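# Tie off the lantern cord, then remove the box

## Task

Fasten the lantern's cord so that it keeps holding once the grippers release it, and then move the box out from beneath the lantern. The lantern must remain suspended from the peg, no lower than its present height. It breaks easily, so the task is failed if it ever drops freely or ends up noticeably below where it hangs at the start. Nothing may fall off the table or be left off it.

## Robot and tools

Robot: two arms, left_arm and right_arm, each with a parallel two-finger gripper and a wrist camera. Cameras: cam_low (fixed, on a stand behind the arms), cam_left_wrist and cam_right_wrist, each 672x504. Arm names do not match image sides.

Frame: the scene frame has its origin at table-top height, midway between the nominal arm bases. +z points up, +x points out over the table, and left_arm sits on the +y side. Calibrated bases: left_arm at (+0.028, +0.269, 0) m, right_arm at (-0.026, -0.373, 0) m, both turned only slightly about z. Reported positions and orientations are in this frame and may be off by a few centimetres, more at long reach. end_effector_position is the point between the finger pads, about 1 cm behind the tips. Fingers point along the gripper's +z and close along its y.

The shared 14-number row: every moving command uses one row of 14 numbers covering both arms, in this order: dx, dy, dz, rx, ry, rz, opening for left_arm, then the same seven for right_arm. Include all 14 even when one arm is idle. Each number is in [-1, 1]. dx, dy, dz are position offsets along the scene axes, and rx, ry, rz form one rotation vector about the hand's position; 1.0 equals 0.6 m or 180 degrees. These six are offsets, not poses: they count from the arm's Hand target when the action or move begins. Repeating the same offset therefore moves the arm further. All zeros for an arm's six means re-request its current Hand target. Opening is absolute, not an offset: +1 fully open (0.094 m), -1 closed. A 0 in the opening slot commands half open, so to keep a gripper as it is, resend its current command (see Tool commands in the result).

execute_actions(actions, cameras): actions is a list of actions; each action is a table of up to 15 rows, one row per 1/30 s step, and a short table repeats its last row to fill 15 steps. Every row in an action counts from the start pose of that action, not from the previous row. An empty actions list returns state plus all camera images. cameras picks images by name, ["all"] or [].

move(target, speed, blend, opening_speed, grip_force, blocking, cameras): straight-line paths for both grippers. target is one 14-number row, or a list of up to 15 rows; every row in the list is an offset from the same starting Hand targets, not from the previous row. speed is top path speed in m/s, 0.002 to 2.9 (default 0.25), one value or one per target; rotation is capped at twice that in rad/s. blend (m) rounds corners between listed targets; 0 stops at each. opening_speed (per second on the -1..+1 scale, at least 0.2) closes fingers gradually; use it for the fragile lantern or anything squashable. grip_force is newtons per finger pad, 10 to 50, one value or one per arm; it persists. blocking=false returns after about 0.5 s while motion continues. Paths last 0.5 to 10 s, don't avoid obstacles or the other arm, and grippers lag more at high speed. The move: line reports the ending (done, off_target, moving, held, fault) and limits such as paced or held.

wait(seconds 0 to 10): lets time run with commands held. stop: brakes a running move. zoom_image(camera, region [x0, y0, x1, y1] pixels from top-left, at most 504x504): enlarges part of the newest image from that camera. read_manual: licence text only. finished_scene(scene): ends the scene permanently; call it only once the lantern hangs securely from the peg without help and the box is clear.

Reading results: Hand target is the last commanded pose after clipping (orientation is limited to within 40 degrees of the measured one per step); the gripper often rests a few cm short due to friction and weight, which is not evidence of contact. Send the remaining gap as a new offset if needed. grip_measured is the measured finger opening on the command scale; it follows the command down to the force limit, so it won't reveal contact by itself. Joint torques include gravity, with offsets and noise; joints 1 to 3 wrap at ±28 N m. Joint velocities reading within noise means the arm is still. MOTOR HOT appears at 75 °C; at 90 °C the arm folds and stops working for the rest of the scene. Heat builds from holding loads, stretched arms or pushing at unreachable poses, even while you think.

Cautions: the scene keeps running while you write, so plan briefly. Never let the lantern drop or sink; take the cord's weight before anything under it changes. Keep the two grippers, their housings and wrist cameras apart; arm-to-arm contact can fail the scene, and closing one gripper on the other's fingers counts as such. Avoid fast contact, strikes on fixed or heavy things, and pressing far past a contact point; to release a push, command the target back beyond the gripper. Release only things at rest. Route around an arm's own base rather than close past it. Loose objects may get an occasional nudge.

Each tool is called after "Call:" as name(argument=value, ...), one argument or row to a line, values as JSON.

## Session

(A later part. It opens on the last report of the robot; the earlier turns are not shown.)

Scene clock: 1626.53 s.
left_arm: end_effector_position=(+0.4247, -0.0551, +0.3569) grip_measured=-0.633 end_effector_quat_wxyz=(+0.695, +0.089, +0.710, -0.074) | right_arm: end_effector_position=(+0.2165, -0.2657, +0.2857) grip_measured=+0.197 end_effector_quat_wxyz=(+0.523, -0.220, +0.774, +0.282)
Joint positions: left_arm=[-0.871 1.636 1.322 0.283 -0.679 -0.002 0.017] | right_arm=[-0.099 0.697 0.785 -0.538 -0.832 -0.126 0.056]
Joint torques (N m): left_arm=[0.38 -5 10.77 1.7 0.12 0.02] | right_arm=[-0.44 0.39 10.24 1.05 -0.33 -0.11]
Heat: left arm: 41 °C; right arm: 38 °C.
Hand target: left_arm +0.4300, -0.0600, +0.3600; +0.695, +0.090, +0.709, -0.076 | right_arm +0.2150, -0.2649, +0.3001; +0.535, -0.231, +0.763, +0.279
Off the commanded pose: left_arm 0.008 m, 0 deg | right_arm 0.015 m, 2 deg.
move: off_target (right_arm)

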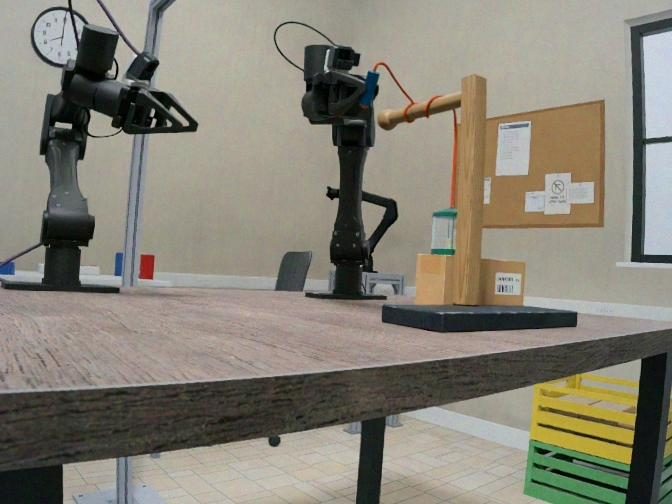

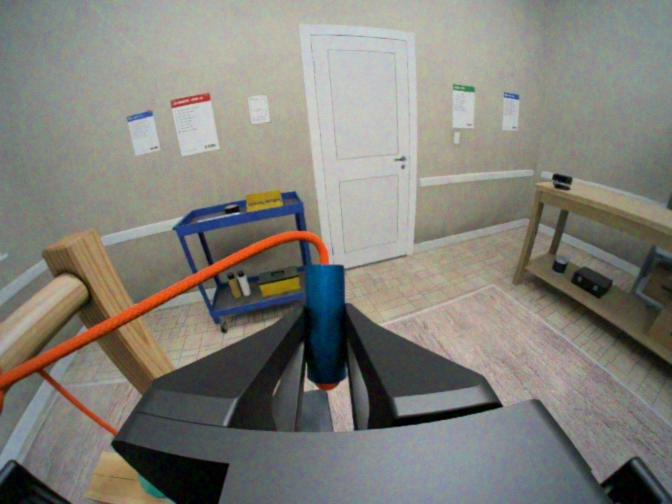

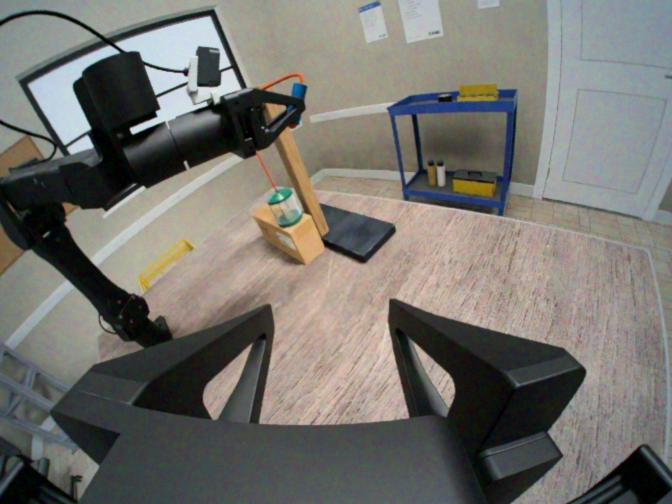

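Call:
move(
  target=[
    [-0.05, 0.0167, -0.1333, 0, 0, 0, -0.8, 0, 0, 0, 0, 0, 0, 0.2],
    [-0.1083, 0.1333, -0.2583, 0, 0, 0.01, -0.8, 0, 0, 0, 0, 0, 0, 0.2],
    [-0.1583, 0.3, -0.2917, 0, 0, 0.04, -0.8, 0, 0, 0, 0, 0, 0, 0.2],
  ],
  speed=0.18,
  blend=[0.02, 0.03, 0],
  cameras=["cam_low", "cam_right_wrist", "cam_left_wrist"],
)

Call:
zoom_image(
  camera="cam_low",
  region=[300, 60, 500, 260],
)

Call:
zoom_image(
  camera="cam_right_wrist",
  region=[110, 60, 340, 260],
)

Scene clock: 1668.57 s.
left_arm: end_effector_position=(+0.3362, +0.1175, +0.1810) grip_measured=-0.633 end_effector_quat_wxyz=(+0.695, +0.046, +0.717, -0.029) | right_arm: end_effector_position=(+0.2165, -0.2657, +0.2857) grip_measured=+0.197 end_effector_quat_wxyz=(+0.523, -0.220, +0.774, +0.282)
Joint positions: left_arm=[-0.764 1.251 0.221 0.987 -0.696 -0.006 0.017] | right_arm=[-0.099 0.697 0.785 -0.538 -0.832 -0.126 0.056]
Joint torques (N m): left_arm=[0.55 -3.67 5.67 1.78 0.11 0.08] | right_arm=[-0.44 0.39 10.24 1.04 -0.33 -0.1]
Heat: left arm: 43 °C; right arm: 39 °C.
Hand target: left_arm +0.3351, +0.1201, +0.1849; +0.699, +0.045, +0.713, -0.032 | right_arm +0.2150, -0.2649, +0.3001; +0.535, -0.231, +0.763, +0.279
Off the commanded pose: left_arm 0.005 m, 1 deg | right_arm 0.015 m, 2 deg.
move: off_target (right_arm)

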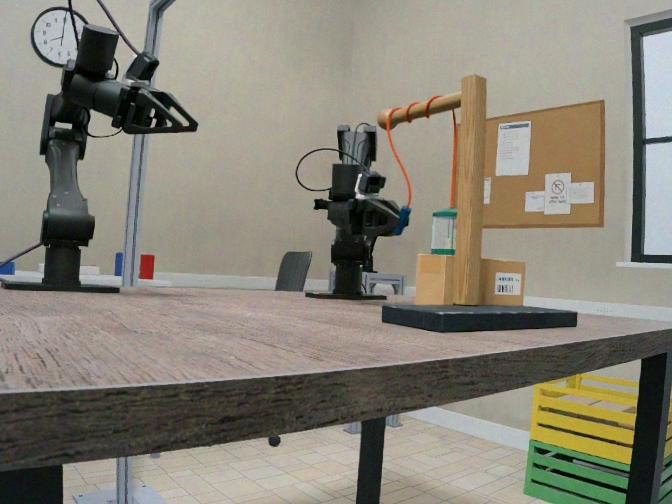

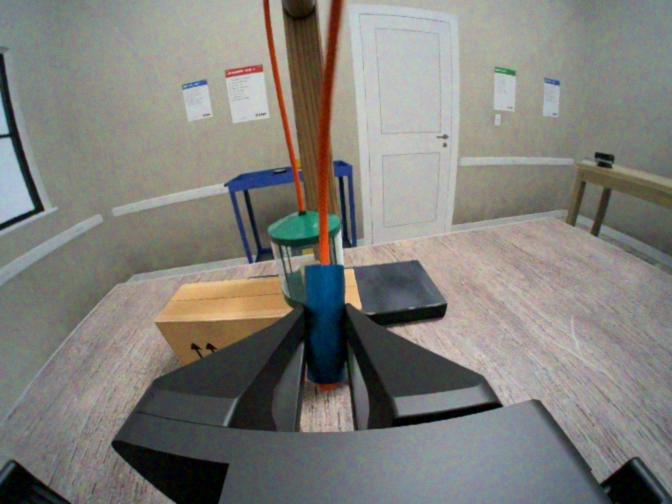

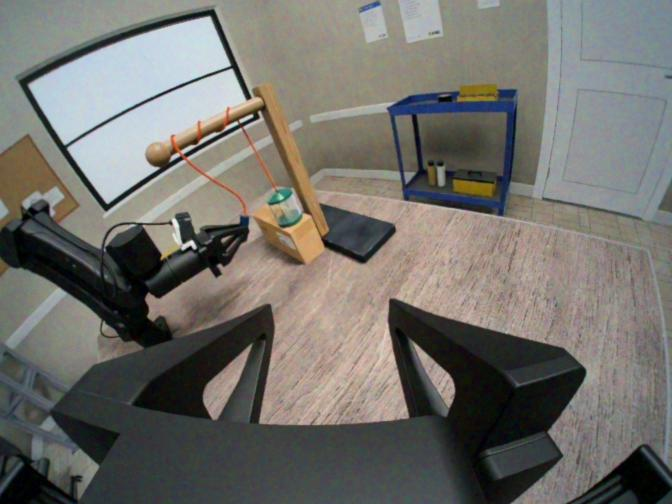

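Scaled by 2.520 from the camera's 672x504 image, which has a finer 960x720 frame.

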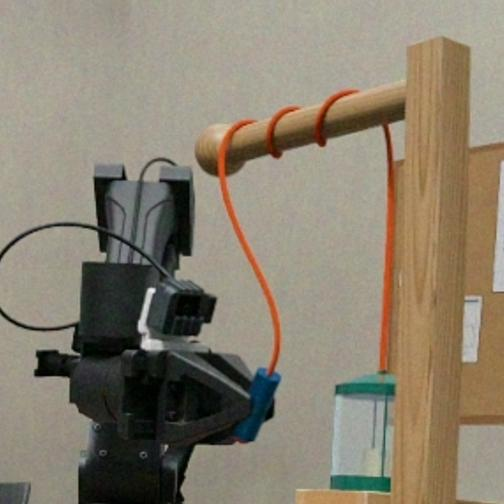

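Scaled by 2.191 from the camera's 672x504 image, which has a finer 960x720 frame.

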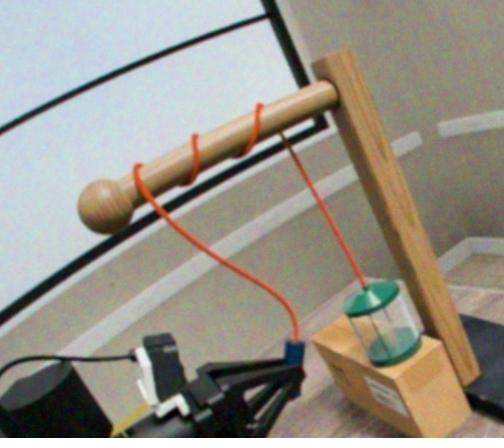

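Call:
move(
  target=[
    [0.0833, -0.1167, 0.0333, 0, 0, -0.03, -0.8, 0, 0, 0, 0, 0, 0, 0.2],
    [0.1417, -0.1417, -0.0083, 0, 0, -0.03, -0.8, 0, 0, 0, 0, 0, 0, 0.2],
  ],
  speed=0.15,
  blend=[0.02, 0],
  cameras=["cam_low", "cam_right_wrist", "cam_left_wrist"],
)

Call:
zoom_image(
  camera="cam_low",
  region=[300, 60, 500, 260],
)

Call:
zoom_image(
  camera="cam_right_wrist",
  region=[110, 60, 340, 260],
)

Scene clock: 1698.63 s.
left_arm: end_effector_position=(+0.4142, +0.0394, +0.1763) grip_measured=-0.633 end_effector_quat_wxyz=(+0.692, +0.078, +0.715, -0.062) | right_arm: end_effector_position=(+0.2165, -0.2657, +0.2857) grip_measured=+0.197 end_effector_quat_wxyz=(+0.523, -0.220, +0.774, +0.282)
Joint positions: left_arm=[-0.712 1.704 0.582 1.08 -0.553 -0.003 0.017] | right_arm=[-0.099 0.697 0.785 -0.538 -0.832 -0.126 0.056]
Joint torques (N m): left_arm=[0.43 -4.08 8.06 1.92 0.09 0.08] | right_arm=[-0.46 0.39 10.24 1.04 -0.33 -0.11]
Heat: left arm: 42 °C; right arm: 39 °C.
Hand target: left_arm +0.4201, +0.0352, +0.1799; +0.697, +0.078, +0.710, -0.065 | right_arm +0.2150, -0.2649, +0.3001; +0.535, -0.231, +0.763, +0.279
Off the commanded pose: left_arm 0.008 m, 1 deg | right_arm 0.015 m, 2 deg.
move: off_target (right_arm)

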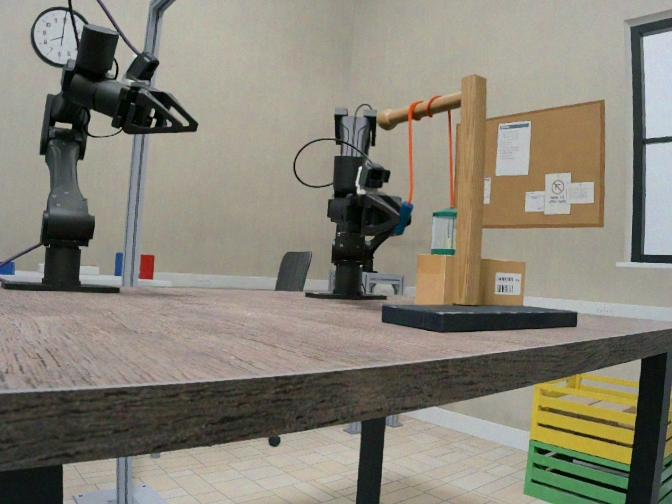

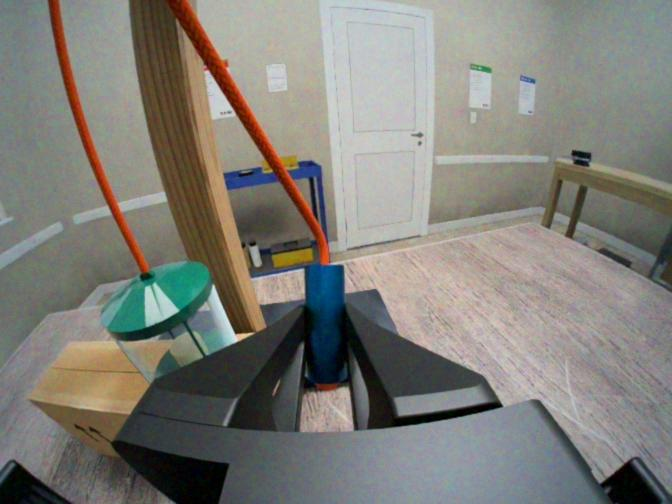

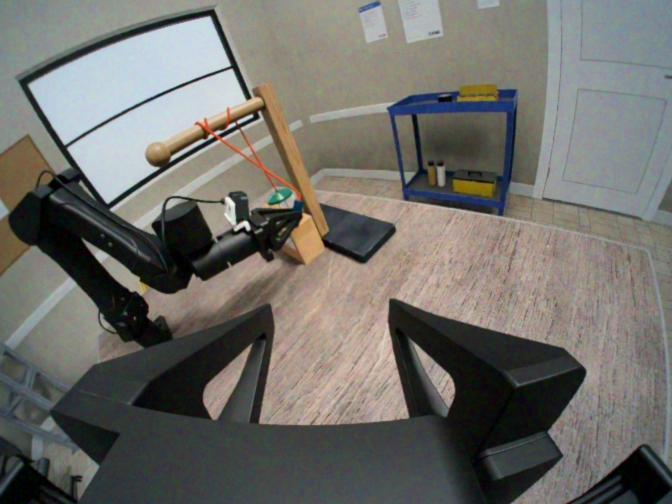

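Scaled by 2.520 from the camera's 672x504 image, which has a finer 960x720 frame.

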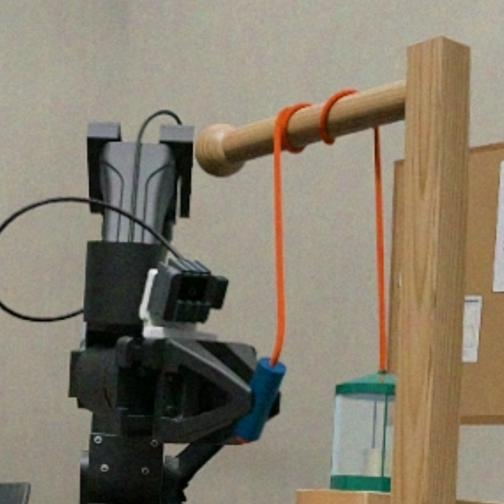

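Scaled by 2.191 from the camera's 672x504 image, which has a finer 960x720 frame.

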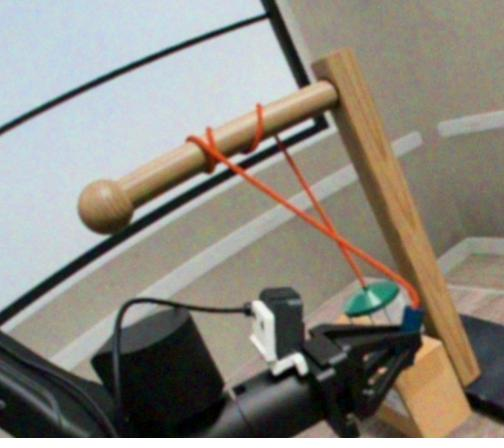

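Call:
move(
  target=[
    [-0.0583, 0.0417, 0.0, 0, 0, 0.01, -0.8, 0, 0, 0, 0, 0, 0, 0.2],
    [-0.1167, 0.1417, 0.0, 0, 0, 0.03, -0.8, 0, 0, 0, 0, 0, 0, 0.2],
    [-0.125, 0.275, 0.05, 0, 0, 0.07, -0.8, 0, 0, 0, 0, 0, 0, 0.2],
    [-0.1167, 0.358, 0.2167, 0, 0, 0.1, -0.8, 0, 0, 0, 0, 0, 0, 0.2],
  ],
  speed=0.15,
  blend=[0.02, 0.03, 0.03, 0],
  cameras=["cam_low", "cam_right_wrist", "cam_left_wrist"],
)

Call:
zoom_image(
  camera="cam_low",
  region=[340, 60, 500, 220],
)

Call:
zoom_image(
  camera="cam_right_wrist",
  region=[110, 60, 340, 260],
)

Scene clock: 1722.93 s.
left_arm: end_effector_position=(+0.3515, +0.2486, +0.2938) grip_measured=-0.633 end_effector_quat_wxyz=(+0.686, -0.031, +0.725, +0.049) | right_arm: end_effector_position=(+0.2165, -0.2657, +0.2857) grip_measured=+0.197 end_effector_quat_wxyz=(+0.523, -0.220, +0.774, +0.282)
Joint positions: left_arm=[-0.243 0.755 0.546 0.151 -0.395 0.006 0.017] | right_arm=[-0.099 0.697 0.785 -0.538 -0.832 -0.126 0.056]
Joint torques (N m): left_arm=[0.61 -0.83 10.39 1.78 0.11 0.04] | right_arm=[-0.46 0.38 10.24 1.04 -0.33 -0.1]
Heat: left arm: 42 °C; right arm: 39 °C.
Hand target: left_arm +0.3501, +0.2498, +0.3099; +0.698, -0.033, +0.714, +0.045 | right_arm +0.2150, -0.2649, +0.3001; +0.535, -0.231, +0.763, +0.279
Off the commanded pose: left_arm 0.016 m, 2 deg | right_arm 0.015 m, 2 deg.
move: off_target (left_arm, right_arm)

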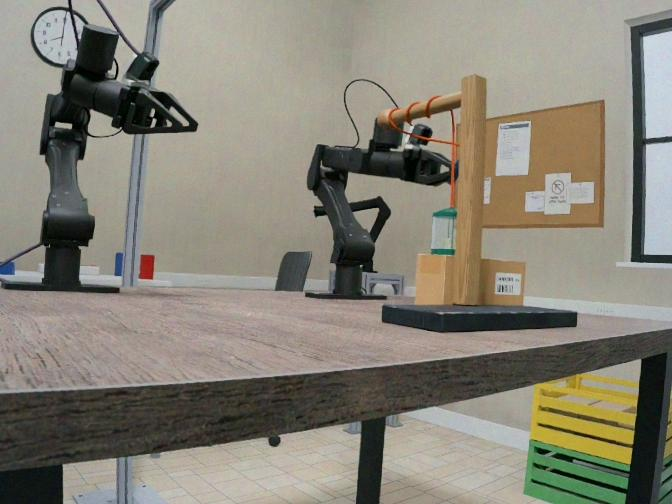

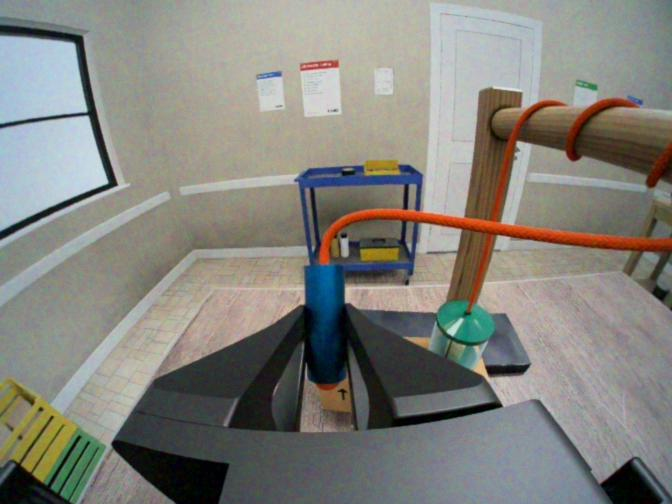

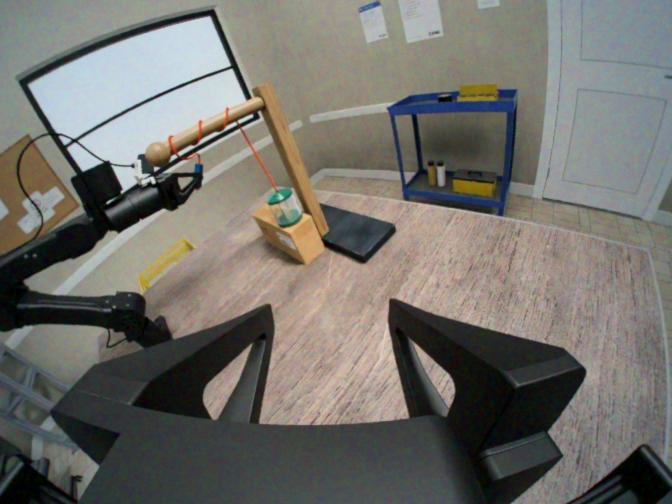

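Scaled by 3.150 from the camera's 672x504 image, which has a finer 960x720 frame.

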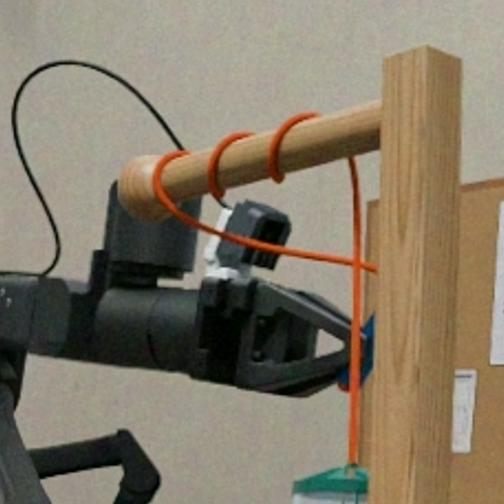

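Scaled by 2.191 from the camera's 672x504 image, which has a finer 960x720 frame.

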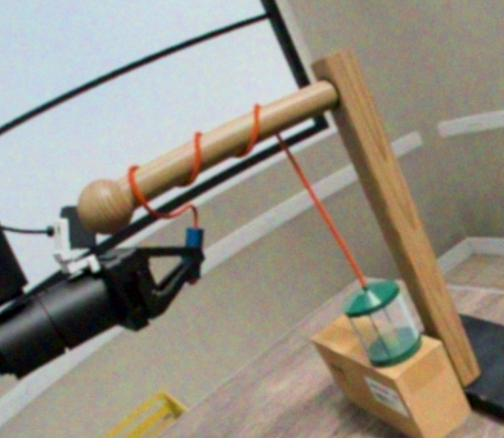

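Call:
move(
  target=[
    [-0.0667, 0.0167, 0.1, 0, 0, 0.0, -0.8, 0, 0, 0, 0, 0, 0, 0.2],
    [-0.075, 0.0, 0.2, 0, 0, 0.0, -0.8, 0, 0, 0, 0, 0, 0, 0.2],
  ],
  speed=0.12,
  blend=[0.02, 0],
  cameras=["cam_low", "cam_right_wrist", "cam_left_wrist"],
)

Call:
zoom_image(
  camera="cam_low",
  region=[340, 60, 500, 220],
)

Call:
zoom_image(
  camera="cam_right_wrist",
  region=[110, 60, 340, 260],
)

Scene clock: 1754.73 s.
left_arm: end_effector_position=(+0.3080, +0.2472, +0.4183) grip_measured=-0.633 end_effector_quat_wxyz=(+0.691, -0.025, +0.722, +0.043) | right_arm: end_effector_position=(+0.2165, -0.2657, +0.2857) grip_measured=+0.197 end_effector_quat_wxyz=(+0.523, -0.220, +0.774, +0.282)
Joint positions: left_arm=[-0.343 0.734 1.053 -0.367 -0.48 0.006 0.017] | right_arm=[-0.099 0.697 0.785 -0.538 -0.832 -0.126 0.056]
Joint torques (N m): left_arm=[-0.64 1.22 9.17 1.83 -0.18 0] | right_arm=[-0.46 0.38 10.24 1.04 -0.33 -0.1]
Heat: left arm: 44 °C; right arm: 39 °C.
Hand target: left_arm +0.3051, +0.2498, +0.4300; +0.698, -0.033, +0.714, +0.045 | right_arm +0.2150, -0.2649, +0.3001; +0.535, -0.231, +0.763, +0.279
Off the commanded pose: left_arm 0.012 m, 2 deg | right_arm 0.015 m, 2 deg.
move: off_target (left_arm, right_arm)

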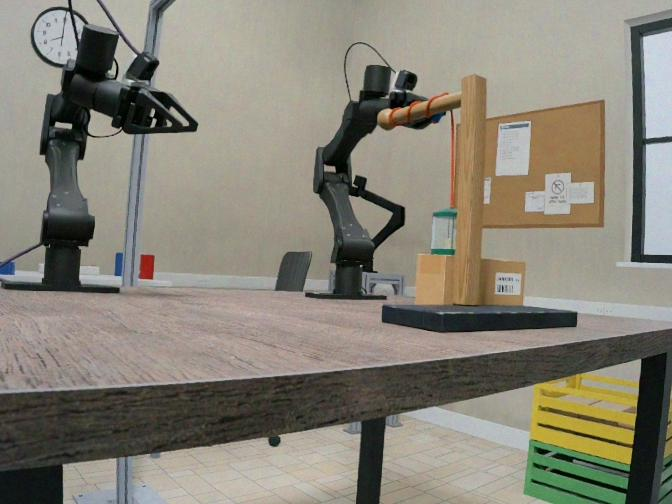

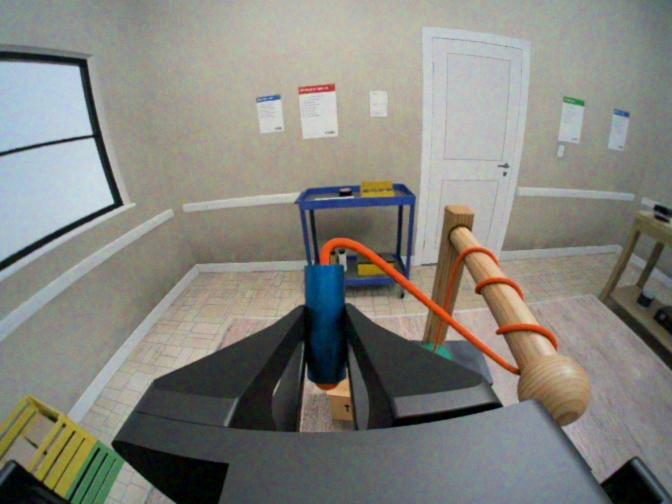

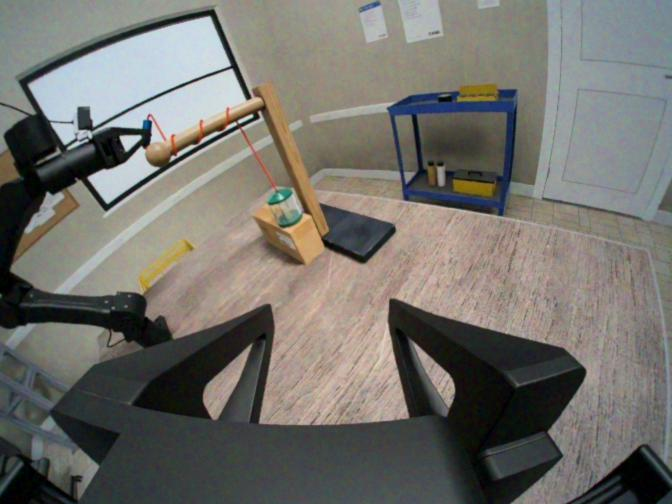

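Scaled by 3.150 from the camera's 672x504 image, which has a finer 960x720 frame.

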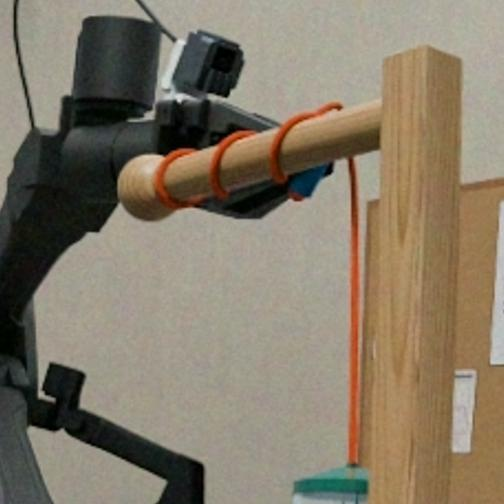

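Scaled by 2.191 from the camera's 672x504 image, which has a finer 960x720 frame.

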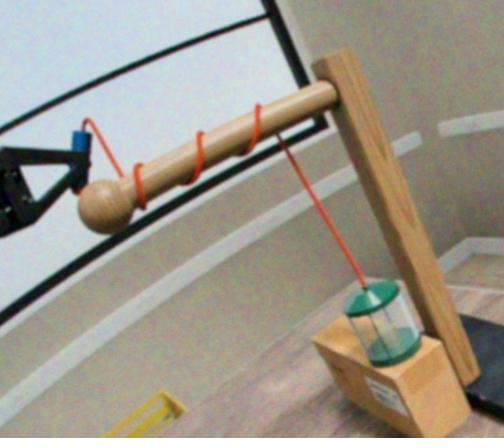

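Call:
move(
  target=[
    [-0.0035, -0.058, 0.0417, -0.004, 0.08, -0.02, -0.8, 0, 0, 0, 0, 0, 0, 0.2],
    [-0.0035, -0.1247, 0.0567, -0.009, 0.15, -0.038, -0.8, 0, 0, 0, 0, 0, 0, 0.2],
    [0.0, -0.1997, 0.045, -0.009, 0.15, -0.05, -0.8, 0, 0, 0, 0, 0, 0, 0.2],
  ],
  speed=0.12,
  blend=[0.02, 0.02, 0],
  cameras=["cam_low", "cam_right_wrist", "cam_left_wrist"],
)

Call:
zoom_image(
  camera="cam_low",
  region=[340, 30, 500, 190],
)

Call:
zoom_image(
  camera="cam_right_wrist",
  region=[80, 40, 310, 240],
)

Scene clock: 1797.30 s.
left_arm: end_effector_position=(+0.3062, +0.1263, +0.4531) grip_measured=-0.633 end_effector_quat_wxyz=(+0.510, +0.031, +0.860, -0.021) | right_arm: end_effector_position=(+0.2165, -0.2657, +0.2857) grip_measured=+0.197 end_effector_quat_wxyz=(+0.523, -0.220, +0.774, +0.282)
Joint positions: left_arm=[-0.793 1.391 2.09 -1.344 -0.646 -0.43 0.017] | right_arm=[-0.099 0.697 0.785 -0.538 -0.832 -0.126 0.056]
Joint torques (N m): left_arm=[-0.68 -1.7 6.82 1.32 -0.41 -0.04] | right_arm=[-0.46 0.39 10.24 1.05 -0.33 -0.11]
Heat: left arm: 45 °C; right arm: 39 °C.
Hand target: left_arm +0.3051, +0.1300, +0.4569; +0.513, +0.024, +0.858, -0.013 | right_arm +0.2150, -0.2649, +0.3001; +0.535, -0.231, +0.763, +0.279
Off the commanded pose: left_arm 0.005 m, 1 deg | right_arm 0.015 m, 2 deg.
move: off_target (right_arm)

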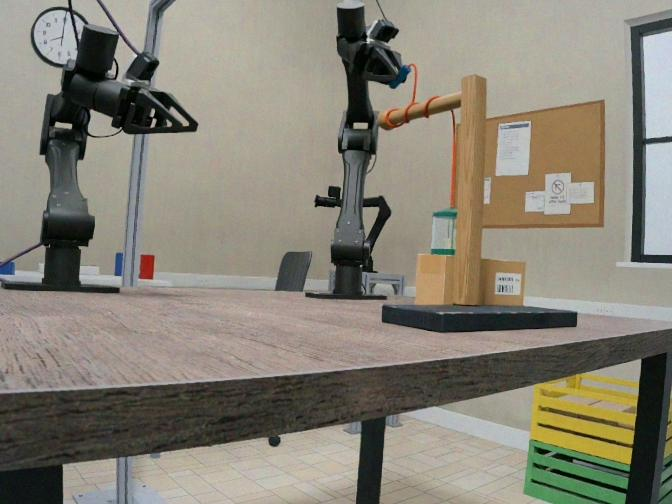

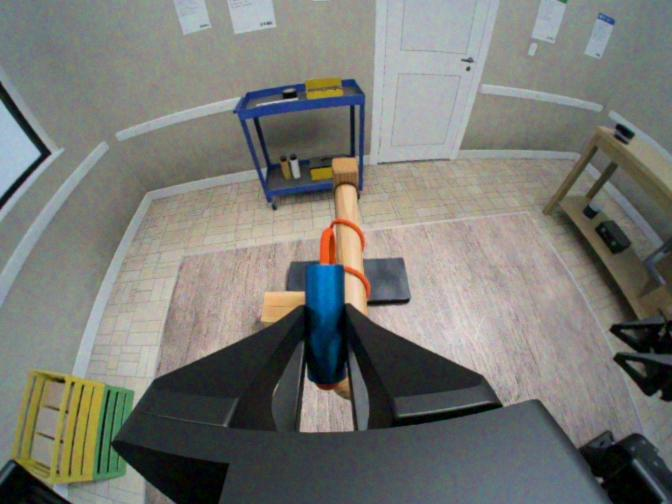

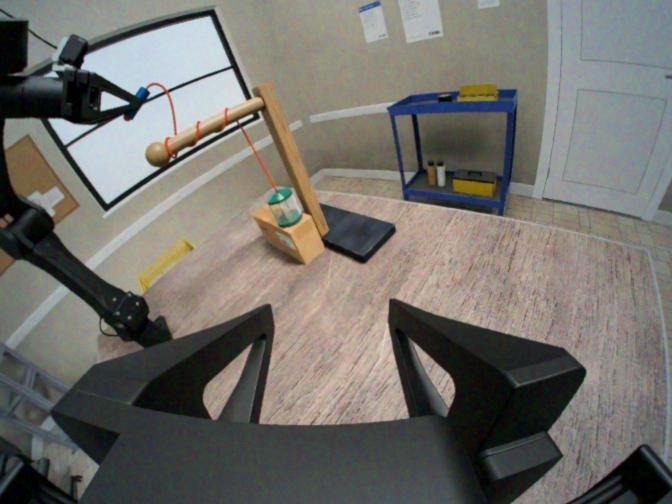

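Scaled by 3.150 from the camera's 672x504 image, which has a finer 960x720 frame.

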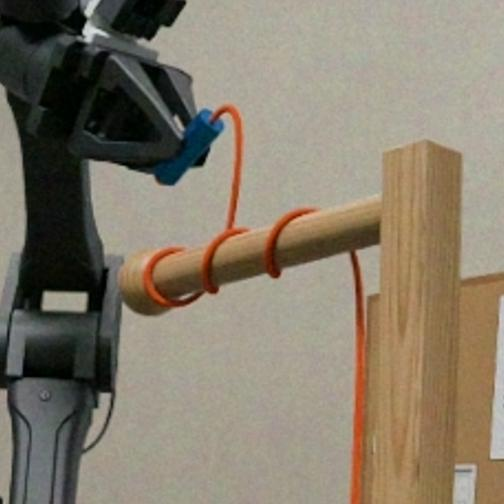

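Scaled by 2.191 from the camera's 672x504 image, which has a finer 960x720 frame.

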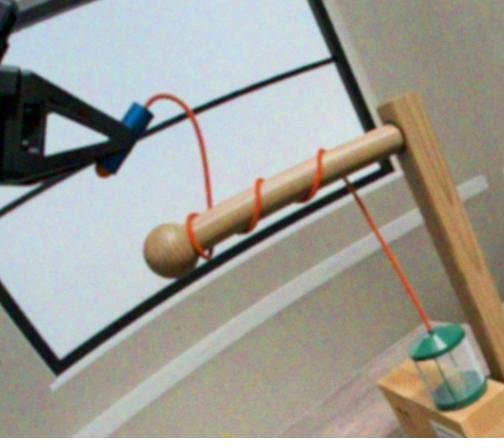

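Call:
move(
  target=[
    [-0.008, -0.0167, 0.05, 0, -0.05, 0, -0.8, 0, 0, 0, 0, 0, 0, 0.2],
    [-0.005, -0.1, 0.045, 0, -0.06, -0.01, -0.8, 0, 0, 0, 0, 0, 0, 0.2],
    [0.0, -0.1667, 0.01, 0, -0.08, -0.02, -0.8, 0, 0, 0, 0, 0, 0, 0.2],
  ],
  speed=0.12,
  blend=[0.015, 0.02, 0],
  cameras=["cam_low", "cam_right_wrist", "cam_left_wrist"],
)

Call:
zoom_image(
  camera="cam_low",
  region=[340, 30, 500, 190],
)

Call:
zoom_image(
  camera="cam_right_wrist",
  region=[80, 40, 310, 240],
)

Call:
zoom_image(
  camera="cam_left_wrist",
  region=[120, 180, 400, 440],
)

Scene clock: 1831.60 s.
left_arm: end_effector_position=(+0.3052, +0.0330, +0.4545) grip_measured=-0.633 end_effector_quat_wxyz=(+0.603, +0.061, +0.796, -0.015) | right_arm: end_effector_position=(+0.2165, -0.2657, +0.2857) grip_measured=+0.197 end_effector_quat_wxyz=(+0.523, -0.220, +0.774, +0.282)
Joint positions: left_arm=[-1.089 1.432 1.867 -0.936 -0.965 -0.372 0.017] | right_arm=[-0.099 0.697 0.785 -0.538 -0.832 -0.126 0.056]
Joint torques (N m): left_arm=[-0.83 -3.78 5.68 2.05 -0.35 0.14] | right_arm=[-0.44 0.39 10.25 1.04 -0.33 -0.11]
Heat: left arm: 41 °C; right arm: 39 °C.
Hand target: left_arm +0.3051, +0.0299, +0.4628; +0.616, +0.052, +0.786, -0.026 | right_arm +0.2150, -0.2649, +0.3001; +0.535, -0.231, +0.763, +0.279
Off the commanded pose: left_arm 0.009 m, 3 deg | right_arm 0.015 m, 2 deg.
move: off_target (left_arm, right_arm)

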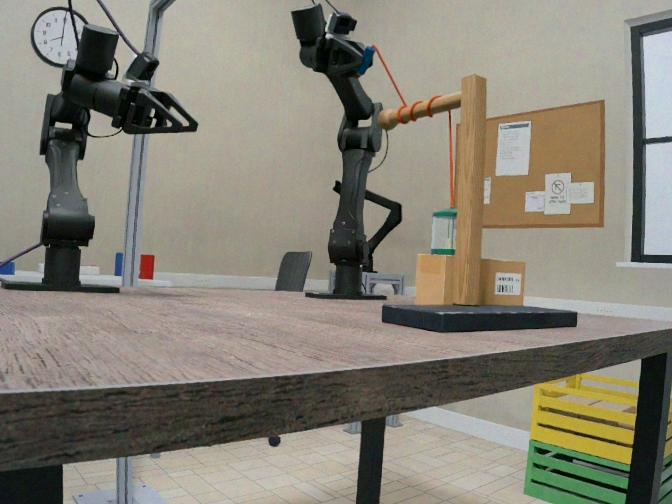

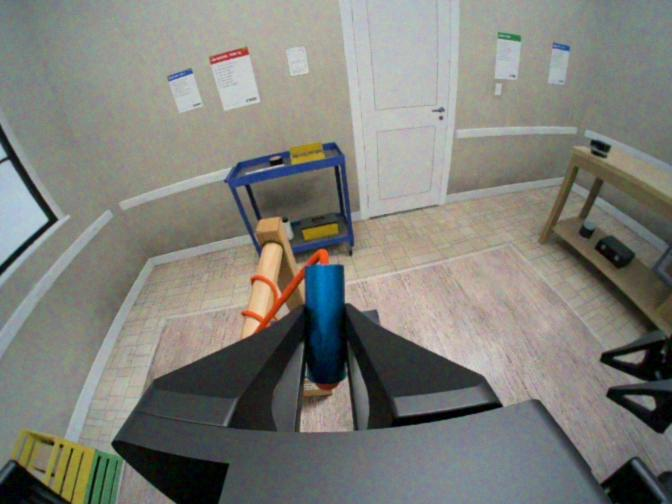

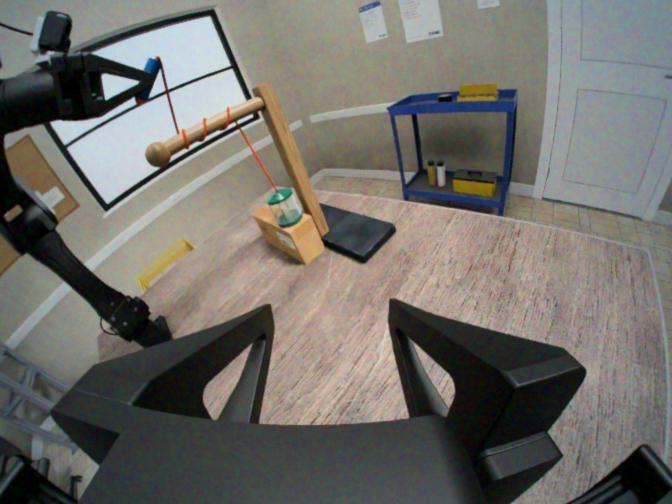

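Scaled by 3.150 from the camera's 672x504 image, which has a finer 960x720 frame.

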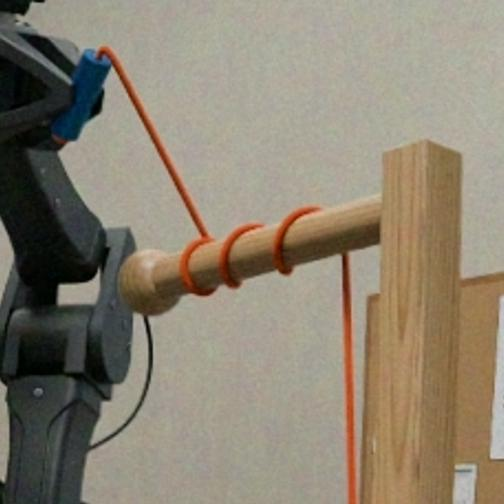

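Scaled by 2.191 from the camera's 672x504 image, which has a finer 960x720 frame.

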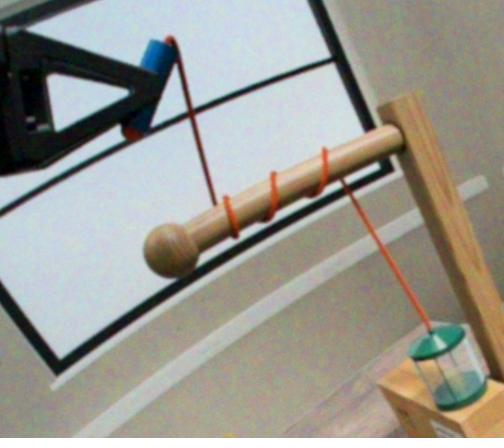

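Scaled by 1.800 from the camera's 672x504 image, which has a finer 960x720 frame.

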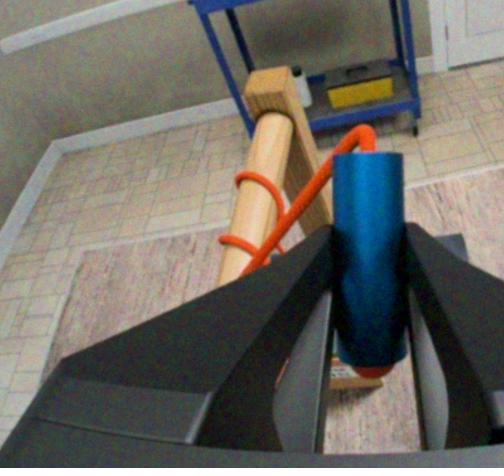

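Call:
move(
  target=[
    [0.008, -0.0333, -0.1, 0, -0.06, -0.01, -0.8, 0, 0, 0, 0, 0, 0, 0.2],
    [0.0167, -0.0417, -0.215, 0, -0.09, -0.01, -0.8, 0, 0, 0, 0, 0, 0, 0.2],
    [0.025, 0.0, -0.33, 0, -0.09, 0.0, -0.8, 0, 0, 0, 0, 0, 0, 0.2],
  ],
  speed=0.12,
  blend=[0.02, 0.02, 0],
  cameras=["cam_low", "cam_right_wrist", "cam_left_wrist"],
)

Call:
zoom_image(
  camera="cam_low",
  region=[340, 60, 500, 220],
)

Call:
zoom_image(
  camera="cam_right_wrist",
  region=[110, 60, 340, 260],
)

Scene clock: 1956.70 s.
left_arm: end_effector_position=(+0.3195, +0.0336, +0.2737) grip_measured=-0.633 end_effector_quat_wxyz=(+0.724, +0.038, +0.689, -0.023) | right_arm: end_effector_position=(+0.2165, -0.2657, +0.2857) grip_measured=+0.197 end_effector_quat_wxyz=(+0.523, -0.220, +0.774, +0.282)
Joint positions: left_arm=[-1.064 1.312 0.596 0.808 -1.015 0.102 0.017] | right_arm=[-0.099 0.697 0.785 -0.538 -0.832 -0.126 0.056]
Joint torques (N m): left_arm=[0.18 -2.32 6.13 1.63 0.27 0.12] | right_arm=[-0.46 0.39 10.25 1.05 -0.33 -0.1]
Heat: left arm: 45 °C; right arm: 40 °C.
Hand target: left_arm +0.3202, +0.0299, +0.2650; +0.721, +0.055, +0.691, -0.019 | right_arm +0.2150, -0.2649, +0.3001; +0.535, -0.231, +0.763, +0.279
Off the commanded pose: left_arm 0.010 m, 2 deg | right_arm 0.015 m, 2 deg.
move: off_target (right_arm)

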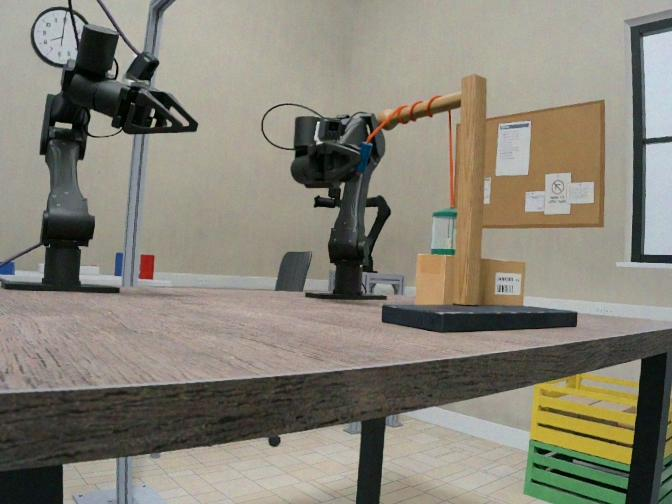

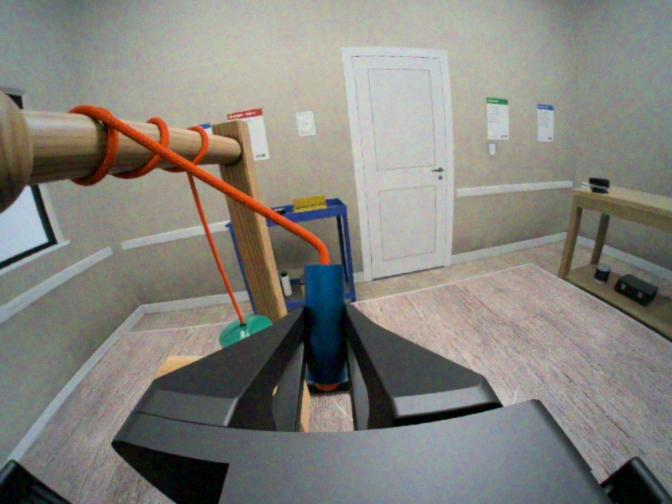

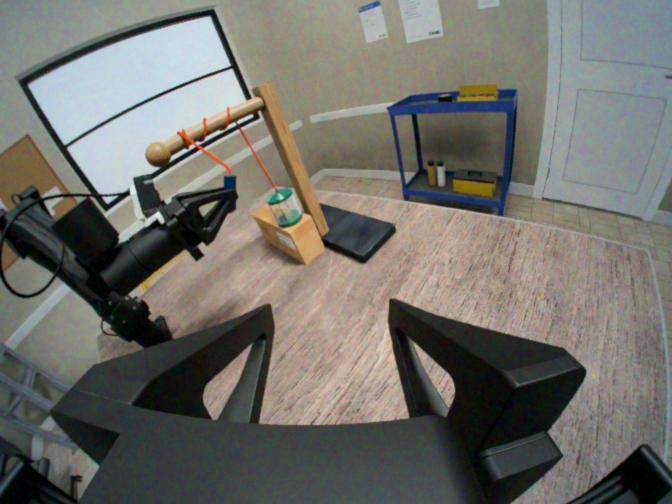

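Scaled by 3.150 from the camera's 672x504 image, which has a finer 960x720 frame.

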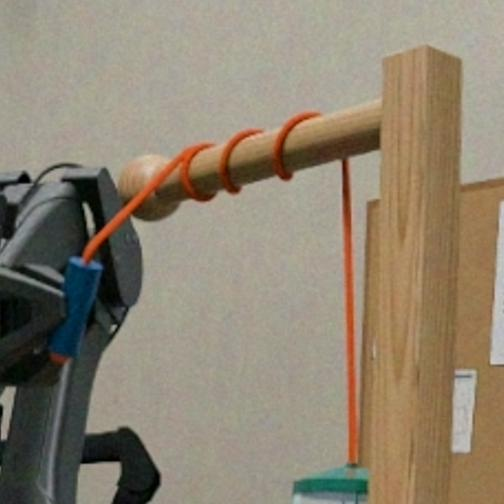

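Scaled by 2.191 from the camera's 672x504 image, which has a finer 960x720 frame.

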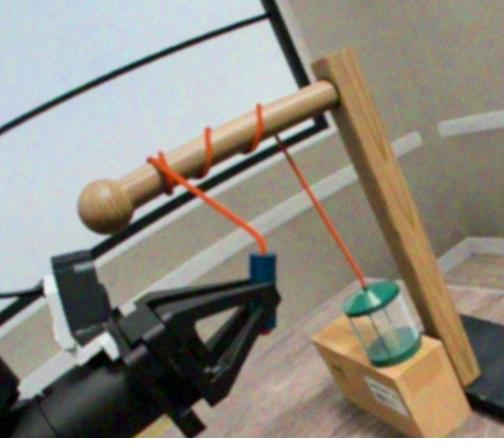

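Call:
move(
  target=[
    [0.0, 0.075, -0.075, 0, 0, 0.0, -0.8, 0, 0, 0, 0, 0, 0, 0.2],
    [0.0, 0.1217, -0.0917, 0, 0, 0, -0.8, 0, 0, 0, 0, 0, 0, 0.2],
  ],
  speed=0.1,
  blend=[0.015, 0],
  cameras=["cam_low", "cam_right_wrist", "cam_left_wrist"],
)

Call:
zoom_image(
  camera="cam_low",
  region=[340, 60, 500, 260],
)

Call:
zoom_image(
  camera="cam_right_wrist",
  region=[110, 60, 340, 260],
)

Scene clock: 1973.77 s.
left_arm: end_effector_position=(+0.3198, +0.1023, +0.2361) grip_measured=-0.633 end_effector_quat_wxyz=(+0.745, +0.022, +0.665, -0.043) | right_arm: end_effector_position=(+0.2165, -0.2657, +0.2857) grip_measured=+0.197 end_effector_quat_wxyz=(+0.523, -0.220, +0.774, +0.282)
Joint positions: left_arm=[-0.891 1.202 0.269 1.103 -0.832 0.101 0.017] | right_arm=[-0.099 0.697 0.785 -0.538 -0.832 -0.126 0.056]
Joint torques (N m): left_arm=[0.61 -2.03 4.23 0.85 0.22 -0.03] | right_arm=[-0.44 0.39 10.25 1.04 -0.33 -0.11]
Heat: left arm: 43 °C; right arm: 40 °C.
Hand target: left_arm +0.3202, +0.1030, +0.2098; +0.720, +0.055, +0.691, -0.018 | right_arm +0.2150, -0.2649, +0.3001; +0.535, -0.231, +0.763, +0.279
Off the commanded pose: left_arm 0.026 m, 6 deg | right_arm 0.015 m, 2 deg.
move: off_target (left_arm, right_arm); blend cut to 0.0149 m at target 1

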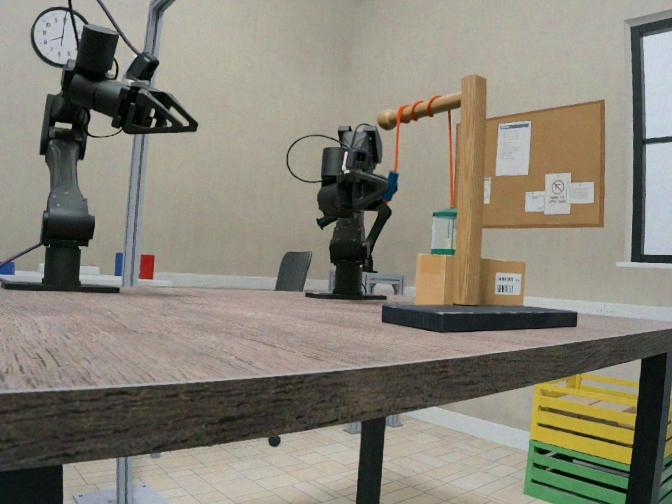

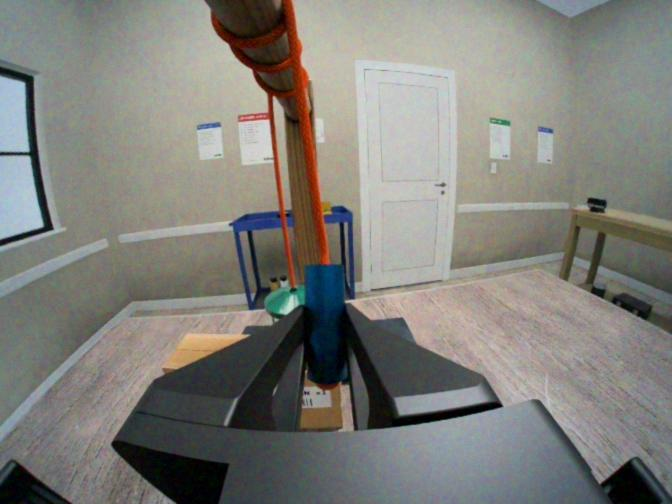

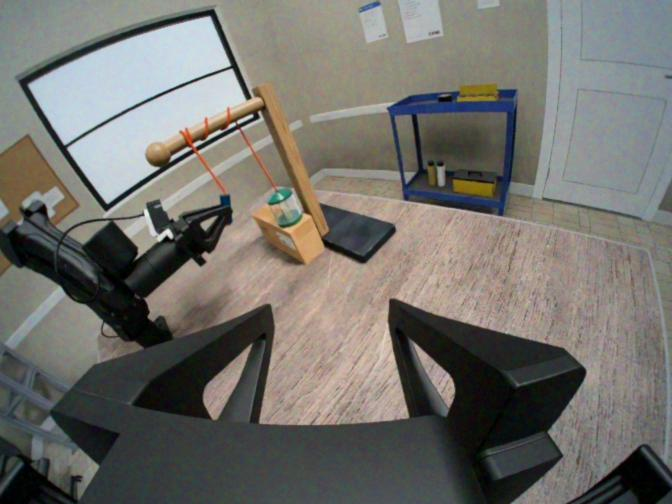

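Scaled by 2.520 from the camera's 672x504 image, which has a finer 960x720 frame.

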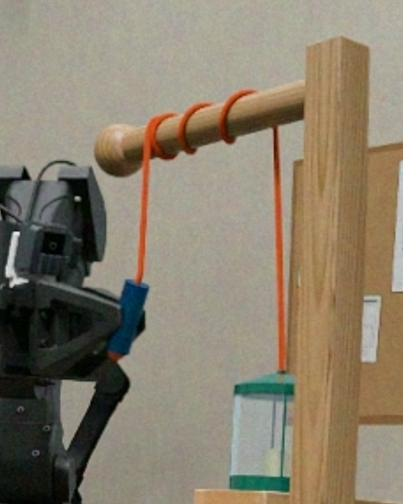

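Scaled by 2.191 from the camera's 672x504 image, which has a finer 960x720 frame.

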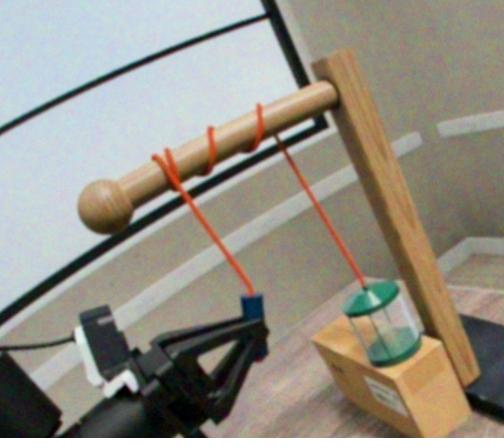

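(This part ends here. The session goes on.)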